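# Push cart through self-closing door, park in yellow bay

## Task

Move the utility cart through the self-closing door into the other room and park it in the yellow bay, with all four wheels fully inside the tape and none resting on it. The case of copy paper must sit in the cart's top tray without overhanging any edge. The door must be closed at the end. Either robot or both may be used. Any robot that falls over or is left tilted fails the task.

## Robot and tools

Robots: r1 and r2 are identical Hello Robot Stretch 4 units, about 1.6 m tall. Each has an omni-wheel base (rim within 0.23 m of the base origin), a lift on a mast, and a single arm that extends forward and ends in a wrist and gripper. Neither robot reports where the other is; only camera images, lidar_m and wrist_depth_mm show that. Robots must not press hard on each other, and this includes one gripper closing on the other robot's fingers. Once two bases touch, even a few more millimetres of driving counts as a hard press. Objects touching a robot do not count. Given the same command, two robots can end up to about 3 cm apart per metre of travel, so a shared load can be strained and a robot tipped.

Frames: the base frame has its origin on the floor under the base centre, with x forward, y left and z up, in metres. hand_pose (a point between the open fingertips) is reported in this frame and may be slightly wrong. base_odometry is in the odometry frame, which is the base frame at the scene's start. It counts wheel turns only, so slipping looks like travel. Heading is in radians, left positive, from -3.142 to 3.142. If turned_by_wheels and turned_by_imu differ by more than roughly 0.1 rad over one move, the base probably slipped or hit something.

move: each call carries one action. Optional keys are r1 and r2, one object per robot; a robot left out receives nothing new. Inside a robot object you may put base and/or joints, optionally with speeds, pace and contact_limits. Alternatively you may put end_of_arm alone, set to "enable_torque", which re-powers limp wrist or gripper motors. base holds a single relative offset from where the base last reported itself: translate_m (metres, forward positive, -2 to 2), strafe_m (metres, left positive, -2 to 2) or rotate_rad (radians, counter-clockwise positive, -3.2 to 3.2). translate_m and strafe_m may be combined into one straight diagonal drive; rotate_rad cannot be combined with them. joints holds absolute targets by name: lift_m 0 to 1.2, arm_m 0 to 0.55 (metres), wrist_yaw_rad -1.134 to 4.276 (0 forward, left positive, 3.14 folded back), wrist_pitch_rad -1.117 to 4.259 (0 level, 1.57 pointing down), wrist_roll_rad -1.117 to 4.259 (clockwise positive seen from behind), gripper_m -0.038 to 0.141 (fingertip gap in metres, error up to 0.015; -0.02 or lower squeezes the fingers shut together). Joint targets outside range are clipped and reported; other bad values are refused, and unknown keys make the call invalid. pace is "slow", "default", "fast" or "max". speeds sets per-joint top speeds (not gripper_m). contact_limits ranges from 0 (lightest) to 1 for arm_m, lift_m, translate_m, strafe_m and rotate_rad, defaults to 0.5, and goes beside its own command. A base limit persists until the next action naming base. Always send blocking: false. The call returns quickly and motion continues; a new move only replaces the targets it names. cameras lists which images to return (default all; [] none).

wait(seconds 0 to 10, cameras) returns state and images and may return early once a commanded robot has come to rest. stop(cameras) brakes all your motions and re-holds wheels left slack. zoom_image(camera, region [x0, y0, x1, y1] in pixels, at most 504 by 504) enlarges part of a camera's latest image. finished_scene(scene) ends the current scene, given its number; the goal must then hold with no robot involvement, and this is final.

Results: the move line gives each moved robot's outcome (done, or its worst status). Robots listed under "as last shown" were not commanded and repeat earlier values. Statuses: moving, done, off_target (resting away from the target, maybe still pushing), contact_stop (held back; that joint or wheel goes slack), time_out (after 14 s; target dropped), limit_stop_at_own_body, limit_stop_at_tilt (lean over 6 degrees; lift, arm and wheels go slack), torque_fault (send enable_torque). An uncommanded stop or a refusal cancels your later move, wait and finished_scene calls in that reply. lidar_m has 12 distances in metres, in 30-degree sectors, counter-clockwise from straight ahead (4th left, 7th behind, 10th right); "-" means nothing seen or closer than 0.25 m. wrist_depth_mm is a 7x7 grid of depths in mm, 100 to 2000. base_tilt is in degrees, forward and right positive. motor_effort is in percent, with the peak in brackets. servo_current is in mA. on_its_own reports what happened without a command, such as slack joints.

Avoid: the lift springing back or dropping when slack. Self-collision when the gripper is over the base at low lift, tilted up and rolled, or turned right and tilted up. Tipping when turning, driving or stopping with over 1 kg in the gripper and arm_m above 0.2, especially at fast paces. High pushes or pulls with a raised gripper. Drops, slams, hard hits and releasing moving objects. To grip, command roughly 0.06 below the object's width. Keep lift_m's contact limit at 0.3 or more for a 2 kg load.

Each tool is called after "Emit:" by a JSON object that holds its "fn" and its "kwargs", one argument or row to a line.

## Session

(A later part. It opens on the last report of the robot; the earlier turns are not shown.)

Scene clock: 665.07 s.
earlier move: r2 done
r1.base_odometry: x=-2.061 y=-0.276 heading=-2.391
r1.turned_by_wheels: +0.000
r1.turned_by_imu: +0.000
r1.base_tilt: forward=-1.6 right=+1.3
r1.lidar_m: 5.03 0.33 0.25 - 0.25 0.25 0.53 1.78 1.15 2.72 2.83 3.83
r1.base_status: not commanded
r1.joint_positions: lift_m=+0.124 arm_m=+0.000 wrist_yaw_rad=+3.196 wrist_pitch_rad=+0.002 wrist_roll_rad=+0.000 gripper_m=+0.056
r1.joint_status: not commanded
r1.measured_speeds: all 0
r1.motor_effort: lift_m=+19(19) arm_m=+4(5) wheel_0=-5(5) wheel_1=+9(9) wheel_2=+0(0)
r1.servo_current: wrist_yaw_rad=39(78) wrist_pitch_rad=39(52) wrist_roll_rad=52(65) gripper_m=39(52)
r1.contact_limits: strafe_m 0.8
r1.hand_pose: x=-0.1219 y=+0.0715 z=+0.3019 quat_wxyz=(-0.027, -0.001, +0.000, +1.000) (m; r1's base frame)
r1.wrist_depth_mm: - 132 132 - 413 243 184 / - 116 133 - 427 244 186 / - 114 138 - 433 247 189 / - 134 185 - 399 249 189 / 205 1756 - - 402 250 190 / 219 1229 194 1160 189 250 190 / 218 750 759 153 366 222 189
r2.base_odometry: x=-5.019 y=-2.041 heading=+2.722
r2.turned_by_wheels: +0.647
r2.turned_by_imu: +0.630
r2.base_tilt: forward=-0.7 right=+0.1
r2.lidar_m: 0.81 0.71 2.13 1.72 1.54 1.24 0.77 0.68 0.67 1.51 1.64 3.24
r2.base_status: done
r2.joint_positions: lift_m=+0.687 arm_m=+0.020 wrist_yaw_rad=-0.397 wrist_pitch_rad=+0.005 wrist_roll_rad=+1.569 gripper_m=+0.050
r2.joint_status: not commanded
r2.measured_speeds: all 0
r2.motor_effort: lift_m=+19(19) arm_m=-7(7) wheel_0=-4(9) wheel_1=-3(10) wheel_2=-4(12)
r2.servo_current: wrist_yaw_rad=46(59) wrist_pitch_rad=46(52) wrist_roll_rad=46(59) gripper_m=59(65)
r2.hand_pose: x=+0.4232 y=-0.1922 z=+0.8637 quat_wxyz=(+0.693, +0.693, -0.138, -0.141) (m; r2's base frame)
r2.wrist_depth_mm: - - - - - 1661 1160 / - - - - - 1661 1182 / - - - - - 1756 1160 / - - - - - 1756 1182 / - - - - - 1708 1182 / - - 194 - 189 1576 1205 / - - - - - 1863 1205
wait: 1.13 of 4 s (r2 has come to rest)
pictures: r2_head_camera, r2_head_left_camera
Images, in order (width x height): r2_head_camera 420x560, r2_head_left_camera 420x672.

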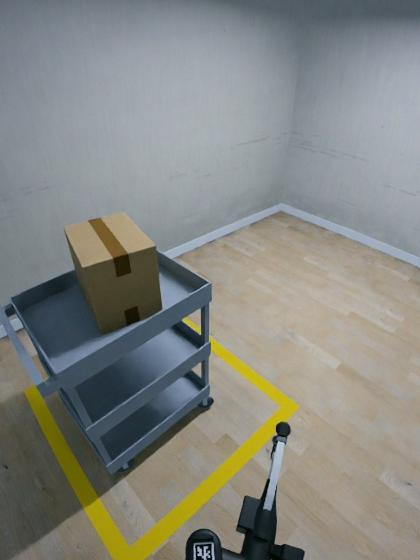

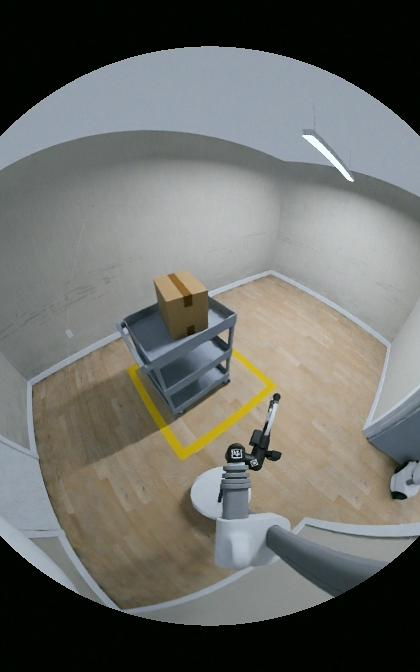

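Emit:
{"fn": "zoom_image", "kwargs": {
  "camera": "r2_head_camera",
  "region": [60, 190, 310, 500]
}}

Emit:
{"fn": "move", "kwargs": {
  "blocking": false,
  "r1": {"base":{"translate_m":1.0}},
  "cameras": []
}}

Emit:
{"fn": "move", "kwargs": {
  "blocking": false,
  "r2": {"base":{"rotate_rad":-1.7}},
  "cameras": []
}}

Emit:
{"fn": "wait", "kwargs": {
  "seconds": 3,
  "cameras": []
}}

Emit:
{"fn": "wait", "kwargs": {
  "seconds": 6,
  "cameras": ["r2_head_camera","r2_head_left_camera","r2_head_right_camera","r1_head_camera"]
}}

Scaled by 1.626 from the camera's 420x560 image, which has a finer 1200x1600 frame.

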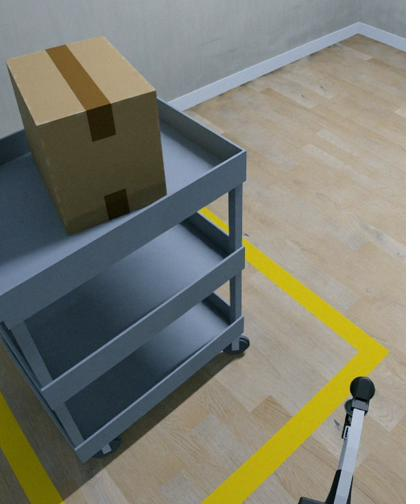

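Scene clock: 673.67 s.
move: r1 moving
r1.base_odometry: x=-2.084 y=-0.298 heading=-2.391
r1.turned_by_wheels: +0.001
r1.turned_by_imu: +0.000
r1.base_tilt: forward=-1.6 right=+1.3
r1.lidar_m: 5.00 2.95 0.25 - 0.25 0.26 0.55 1.25 1.16 2.75 2.83 3.83
r1.base_status: translate_m moving
r1.joint_positions: lift_m=+0.124 arm_m=+0.000 wrist_yaw_rad=+3.196 wrist_pitch_rad=+0.002 wrist_roll_rad=+0.000 gripper_m=+0.056
r1.joint_status: not commanded
r1.measured_speeds: translate_m=+0.123 strafe_m=+0.000 rotate_rad=-0.003 lift_m=+0.000 arm_m=+0.000 wrist_yaw_rad=+0.000 wrist_pitch_rad=+0.000 wrist_roll_rad=+0.000
r1.motor_effort: lift_m=+19(19) arm_m=+5(5) wheel_0=+5(5) wheel_1=+11(12) wheel_2=-8(9)
r1.servo_current: wrist_yaw_rad=52(65) wrist_pitch_rad=33(52) wrist_roll_rad=39(65) gripper_m=46(46)
r1.hand_pose: x=-0.1219 y=+0.0715 z=+0.3019 quat_wxyz=(-0.027, -0.001, +0.000, +1.000) (m; r1's base frame)
r1.wrist_depth_mm: - 133 133 - 424 243 184 / - 116 133 - 433 246 186 / - 114 138 - 433 249 187 / - 134 185 - 402 250 189 / 205 1756 - - 402 253 189 / 220 1205 194 1182 187 252 190 / 217 750 750 798 370 223 190
r2: as last shown
r2.turned_by_wheels: +0.000
r2.turned_by_imu: +0.000
r2.lidar_m: 0.81 0.69 2.10 1.69 1.54 1.22 0.77 0.66 0.66 1.51 1.67 3.23
r2.motor_effort: lift_m=+19(19) arm_m=-7(7) wheel_0=-5(5) wheel_1=-3(3) wheel_2=-4(5)
r2.servo_current: wrist_yaw_rad=39(59) wrist_pitch_rad=46(52) wrist_roll_rad=46(59) gripper_m=59(59)
r2.wrist_depth_mm: - - - - - 1661 1182 / - - - - - 1756 1182 / - - - - - 1708 1205 / - - - - - 1756 1205 / - - - - - 1708 1182 / - - 195 - 189 1618 1205 / - - - - - 1863 1205
pictures: none
No camera images: "cameras" was empty.

Scene clock: 674.17 s.
earlier move: r1 moving
move: r2 moving
r1.base_odometry: x=-2.153 y=-0.362 heading=-2.391
r1.turned_by_wheels: +0.000
r1.turned_by_imu: +0.000
r1.base_tilt: forward=-1.6 right=+1.3
r1.lidar_m: 4.90 2.88 0.25 - 0.25 0.25 0.57 1.25 1.21 2.71 2.84 3.81
r1.base_status: translate_m moving
r1.joint_positions: lift_m=+0.124 arm_m=+0.000 wrist_yaw_rad=+3.196 wrist_pitch_rad=+0.002 wrist_roll_rad=+0.000 gripper_m=+0.056
r1.joint_status: not commanded
r1.measured_speeds: translate_m=+0.246 strafe_m=+0.000 rotate_rad=-0.005 lift_m=+0.000 arm_m=+0.000 wrist_yaw_rad=+0.000 wrist_pitch_rad=+0.000 wrist_roll_rad=+0.000
r1.motor_effort: lift_m=+19(19) arm_m=+5(5) wheel_0=+6(7) wheel_1=+10(12) wheel_2=-9(9)
r1.servo_current: wrist_yaw_rad=46(59) wrist_pitch_rad=39(46) wrist_roll_rad=52(52) gripper_m=46(46)
r1.hand_pose: x=-0.1219 y=+0.0715 z=+0.3019 quat_wxyz=(-0.027, -0.001, +0.000, +1.000) (m; r1's base frame)
r1.wrist_depth_mm: - 133 133 - 439 247 186 / - 116 133 - 404 249 187 / - 114 138 - 410 252 189 / - 134 185 - 413 252 190 / 204 1756 - - 415 255 191 / 218 1205 192 1205 187 254 191 / 218 750 741 788 379 213 191
r2.base_odometry: x=-5.019 y=-2.040 heading=+2.471
r2.turned_by_wheels: -0.251
r2.turned_by_imu: -0.244
r2.base_tilt: forward=-0.7 right=+0.1
r2.lidar_m: 0.97 0.73 0.71 2.01 1.55 1.52 0.91 0.70 0.67 0.72 1.51 3.20
r2.base_status: rotate_rad moving
r2.joint_positions: lift_m=+0.687 arm_m=+0.020 wrist_yaw_rad=-0.397 wrist_pitch_rad=+0.005 wrist_roll_rad=+1.569 gripper_m=+0.050
r2.joint_status: not commanded
r2.measured_speeds: translate_m=+0.000 strafe_m=-0.001 rotate_rad=-0.975 lift_m=+0.000 arm_m=+0.000 wrist_yaw_rad=+0.000 wrist_pitch_rad=+0.000 wrist_roll_rad=+0.000
r2.motor_effort: lift_m=+19(19) arm_m=-7(7) wheel_0=+8(8) wheel_1=+9(10) wheel_2=+11(11)
r2.servo_current: wrist_yaw_rad=46(52) wrist_pitch_rad=46(46) wrist_roll_rad=52(59) gripper_m=52(65)
r2.hand_pose: x=+0.4232 y=-0.1922 z=+0.8637 quat_wxyz=(+0.693, +0.693, -0.138, -0.141) (m; r2's base frame)
r2.wrist_depth_mm: - - - - - 1708 1182 / - - - - - 1708 1205 / - - - - - 1708 1205 / - - - - - 1756 1205 / - - - - - 1756 1205 / - - 194 - 189 1618 1229 / - - - - - 1921 1205
pictures: none
No camera images: "cameras" was empty.

Scene clock: 675.80 s.
earlier move: r1 moving; r2 done
r1.base_odometry: x=-2.507 y=-0.693 heading=-2.391
r1.turned_by_wheels: +0.000
r1.turned_by_imu: +0.000
r1.base_tilt: forward=-1.6 right=+1.3
r1.lidar_m: 4.42 2.90 2.12 1.99 1.93 0.41 0.35 1.61 1.93 2.74 2.81 3.77
r1.base_status: translate_m moving
r1.joint_positions: lift_m=+0.124 arm_m=+0.000 wrist_yaw_rad=+3.196 wrist_pitch_rad=+0.002 wrist_roll_rad=+0.000 gripper_m=+0.056
r1.joint_status: not commanded
r1.measured_speeds: translate_m=+0.301 strafe_m=+0.000 rotate_rad=+0.004 lift_m=+0.000 arm_m=+0.000 wrist_yaw_rad=+0.000 wrist_pitch_rad=+0.000 wrist_roll_rad=+0.000
r1.motor_effort: lift_m=+19(19) arm_m=+4(5) wheel_0=+6(7) wheel_1=+4(12) wheel_2=-3(10)
r1.servo_current: wrist_yaw_rad=52(72) wrist_pitch_rad=39(52) wrist_roll_rad=46(65) gripper_m=46(46)
r1.hand_pose: x=-0.1219 y=+0.0715 z=+0.3019 quat_wxyz=(-0.027, -0.001, +0.000, +1.000) (m; r1's base frame)
r1.wrist_depth_mm: - 133 133 442 - - - / - 112 133 500 - - - / - 114 139 496 - - - / - 134 198 484 - - - / 205 - - 452 - - - / 219 1229 194 473 187 1138 1098 / 219 759 750 143 778 759 759
r2.base_odometry: x=-5.019 y=-2.040 heading=+1.023
r2.turned_by_wheels: -1.448
r2.turned_by_imu: -1.409
r2.base_tilt: forward=-0.7 right=+0.1
r2.lidar_m: 1.55 1.51 3.20 0.88 0.72 2.14 1.82 1.53 1.48 0.81 0.68 0.67
r2.base_status: done
r2.joint_positions: lift_m=+0.687 arm_m=+0.020 wrist_yaw_rad=-0.397 wrist_pitch_rad=+0.005 wrist_roll_rad=+1.569 gripper_m=+0.050
r2.joint_status: not commanded
r2.measured_speeds: all 0
r2.motor_effort: lift_m=+19(19) arm_m=-7(7) wheel_0=+5(13) wheel_1=+2(12) wheel_2=+4(11)
r2.servo_current: wrist_yaw_rad=52(65) wrist_pitch_rad=46(52) wrist_roll_rad=33(65) gripper_m=59(65)
r2.hand_pose: x=+0.4232 y=-0.1922 z=+0.8637 quat_wxyz=(+0.693, +0.693, -0.138, -0.141) (m; r2's base frame)
r2.wrist_depth_mm: - - - - - - - / - - - - - - - / - - - - - - - / - - - - - - - / 504 500 496 504 504 508 508 / - - 192 173 188 1576 1205 / - - - - - - 1182
wait: 1.63 of 3 s (r2 has come to rest)
pictures: none
No camera images: "cameras" was empty.

Scene clock: 678.00 s.
earlier move: r1 done
r1.base_odometry: x=-2.792 y=-0.959 heading=-2.391
r1.turned_by_wheels: +0.000
r1.turned_by_imu: +0.000
r1.base_tilt: forward=-1.7 right=+1.3
r1.lidar_m: 4.04 2.91 2.07 2.00 2.10 1.81 1.36 1.18 2.47 2.71 2.78 3.76
r1.base_status: done
r1.joint_positions: lift_m=+0.124 arm_m=+0.000 wrist_yaw_rad=+3.196 wrist_pitch_rad=+0.002 wrist_roll_rad=+0.000 gripper_m=+0.056
r1.joint_status: not commanded
r1.measured_speeds: all 0
r1.motor_effort: lift_m=+19(19) arm_m=+4(5) wheel_0=+2(7) wheel_1=+1(12) wheel_2=+0(10)
r1.servo_current: wrist_yaw_rad=39(72) wrist_pitch_rad=46(52) wrist_roll_rad=39(65) gripper_m=39(52)
r1.hand_pose: x=-0.1219 y=+0.0715 z=+0.3019 quat_wxyz=(-0.027, -0.001, +0.000, +1.000) (m; r1's base frame)
r1.wrist_depth_mm: - 133 133 - - - - / - 115 133 - - - - / - 114 139 - - - - / - 134 186 - - - - / 207 - - 1661 - 1537 1708 / 222 1182 193 1160 187 1138 1138 / 220 759 750 788 778 768 759
r2.base_odometry: x=-5.019 y=-2.040 heading=+1.023
r2.turned_by_wheels: +0.000
r2.turned_by_imu: +0.000
r2.base_tilt: forward=-0.7 right=+0.0
r2.lidar_m: 1.44 1.51 3.19 0.86 0.71 2.13 1.83 1.52 1.48 0.81 0.68 0.66
r2.base_status: done
r2.joint_positions: lift_m=+0.687 arm_m=+0.020 wrist_yaw_rad=-0.397 wrist_pitch_rad=+0.005 wrist_roll_rad=+1.569 gripper_m=+0.050
r2.joint_status: not commanded
r2.measured_speeds: all 0
r2.motor_effort: lift_m=+19(19) arm_m=-7(7) wheel_0=+5(13) wheel_1=+2(12) wheel_2=+4(11)
r2.servo_current: wrist_yaw_rad=52(65) wrist_pitch_rad=39(52) wrist_roll_rad=46(65) gripper_m=59(65)
r2.hand_pose: x=+0.4232 y=-0.1922 z=+0.8637 quat_wxyz=(+0.693, +0.693, -0.138, -0.141) (m; r2's base frame)
r2.wrist_depth_mm: - - - - - - - / - - - - - - - / - - - - - - - / - - - - - - - / 504 500 500 508 504 504 508 / - - 189 - 188 - 1160 / - - - - - - -
wait: 2.20 of 6 s (r1 has come to rest)
pictures: r1_head_camera, r2_head_camera, r2_head_left_camera, r2_head_right_camera
Images, in order (width x height): r1_head_camera 420x560, r2_head_camera 420x560, r2_head_left_camera 420x672, r2_head_right_camera 420x672.

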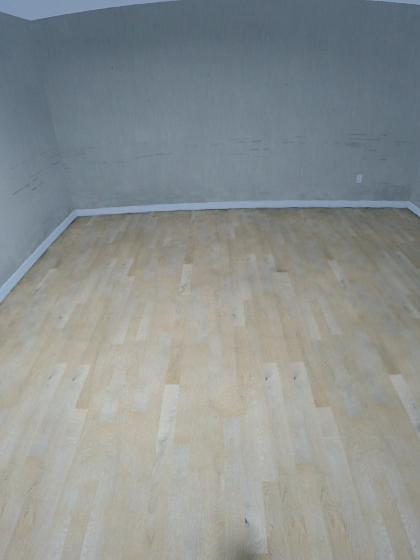

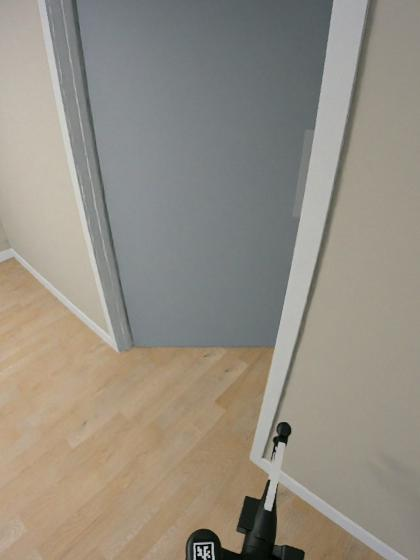

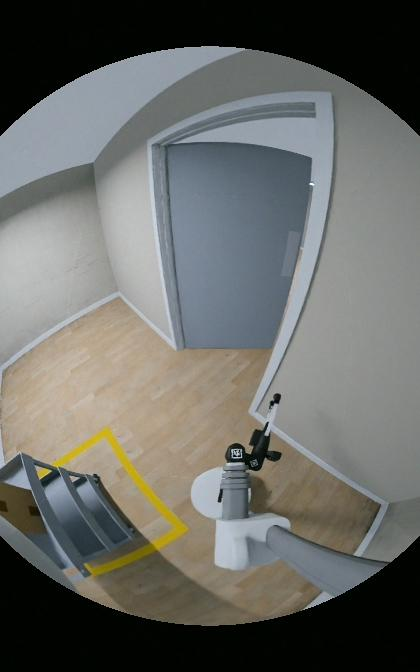

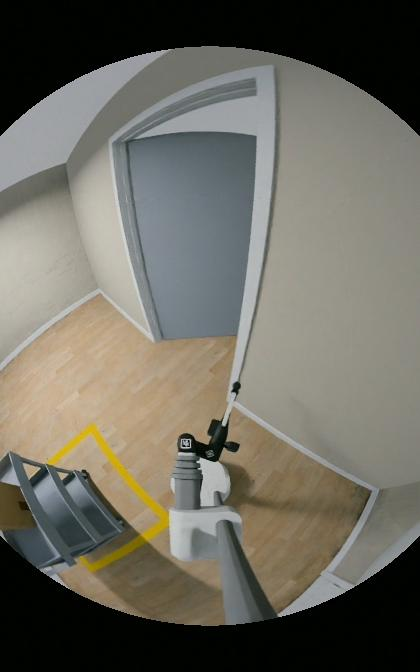

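Emit:
{"fn": "wait", "kwargs": {
  "seconds": 3,
  "cameras": ["r2_head_camera","r2_head_left_camera"]
}}

Emit:
{"fn": "zoom_image", "kwargs": {
  "camera": "r2_head_left_camera",
  "region": [140, 80, 350, 420]
}}

Emit:
{"fn": "zoom_image", "kwargs": {
  "camera": "r2_head_left_camera",
  "region": [0, 410, 200, 600]
}}

Scene clock: 685.80 s.
r1.base_odometry: x=-2.792 y=-0.959 heading=-2.391
r1.turned_by_wheels: +0.000
r1.turned_by_imu: +0.000
r1.base_tilt: forward=-1.6 right=+1.2
r1.lidar_m: 4.04 2.92 2.09 2.02 2.08 1.82 1.72 1.80 2.45 2.70 2.83 3.73
r1.base_status: done
r1.joint_positions: lift_m=+0.124 arm_m=+0.000 wrist_yaw_rad=+3.196 wrist_pitch_rad=+0.002 wrist_roll_rad=+0.000 gripper_m=+0.056
r1.joint_status: not commanded
r1.measured_speeds: all 0
r1.motor_effort: lift_m=+19(19) arm_m=+4(5) wheel_0=+2(7) wheel_1=+1(12) wheel_2=+1(10)
r1.servo_current: wrist_yaw_rad=46(72) wrist_pitch_rad=46(52) wrist_roll_rad=46(65) gripper_m=46(52)
r1.hand_pose: x=-0.1219 y=+0.0715 z=+0.3019 quat_wxyz=(-0.027, -0.001, +0.000, +1.000) (m; r1's base frame)
r1.wrist_depth_mm: - 133 133 - - - - / - 115 133 - - - - / - 114 139 - - - - / - 134 185 - - - - / 206 1708 - 1661 - 1618 1708 / 221 1182 193 1182 187 1138 1098 / 220 741 750 788 768 759 750
r2.base_odometry: x=-5.019 y=-2.040 heading=+1.023
r2.turned_by_wheels: +0.000
r2.turned_by_imu: +0.001
r2.base_tilt: forward=-0.7 right=+0.0
r2.lidar_m: 0.86 1.50 3.22 0.86 0.72 2.14 1.82 1.52 1.47 0.80 0.65 0.67
r2.base_status: done
r2.joint_positions: lift_m=+0.687 arm_m=+0.020 wrist_yaw_rad=-0.397 wrist_pitch_rad=+0.005 wrist_roll_rad=+1.569 gripper_m=+0.050
r2.joint_status: not commanded
r2.measured_speeds: all 0
r2.motor_effort: lift_m=+19(19) arm_m=-7(7) wheel_0=+5(13) wheel_1=+2(12) wheel_2=+4(11)
r2.servo_current: wrist_yaw_rad=39(65) wrist_pitch_rad=39(52) wrist_roll_rad=52(65) gripper_m=52(65)
r2.hand_pose: x=+0.4232 y=-0.1922 z=+0.8637 quat_wxyz=(+0.693, +0.693, -0.138, -0.141) (m; r2's base frame)
r2.wrist_depth_mm: - - - - - - - / - - - - - - - / - - - - - - - / - - - - - - - / 500 504 500 504 508 508 500 / 627 640 192 - 188 - - / - - - - - - -
wait: 3.00 s; at rest from the start
pictures: r2_head_camera, r2_head_left_camera
Images, in order (width x height): r2_head_camera 420x560, r2_head_left_camera 420x672.

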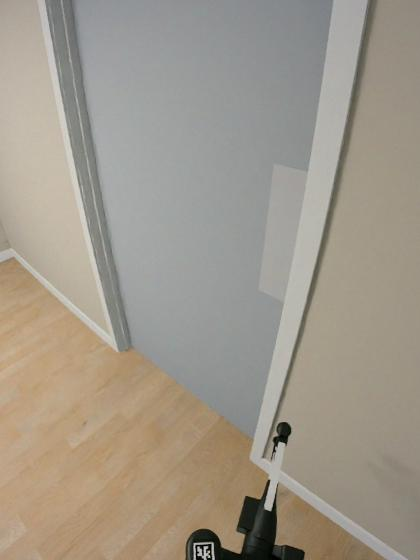

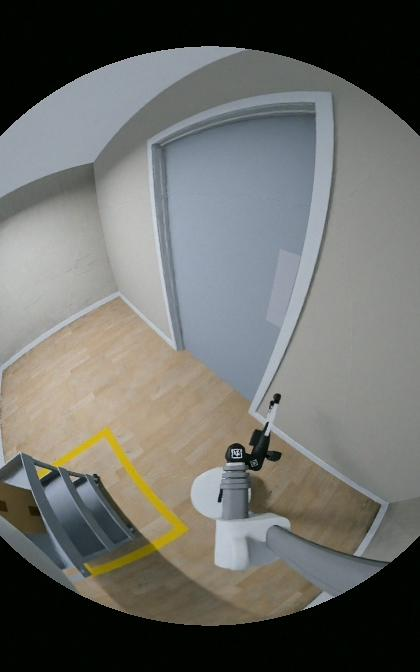

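Scaled by 1.482 from the camera's 420x672 image, which has a finer 600x960 frame.

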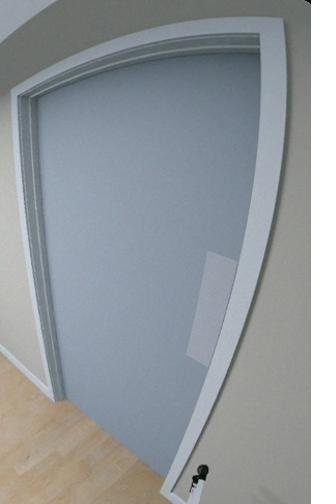

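Scaled by 2.520 from the camera's 420x672 image, which has a finer 600x960 frame.

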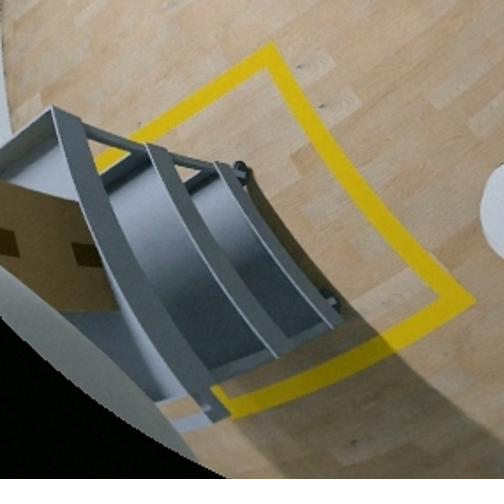

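Emit:
{"fn": "finished_scene", "kwargs": {
  "scene": 2
}}

The scene is finished: the task was done.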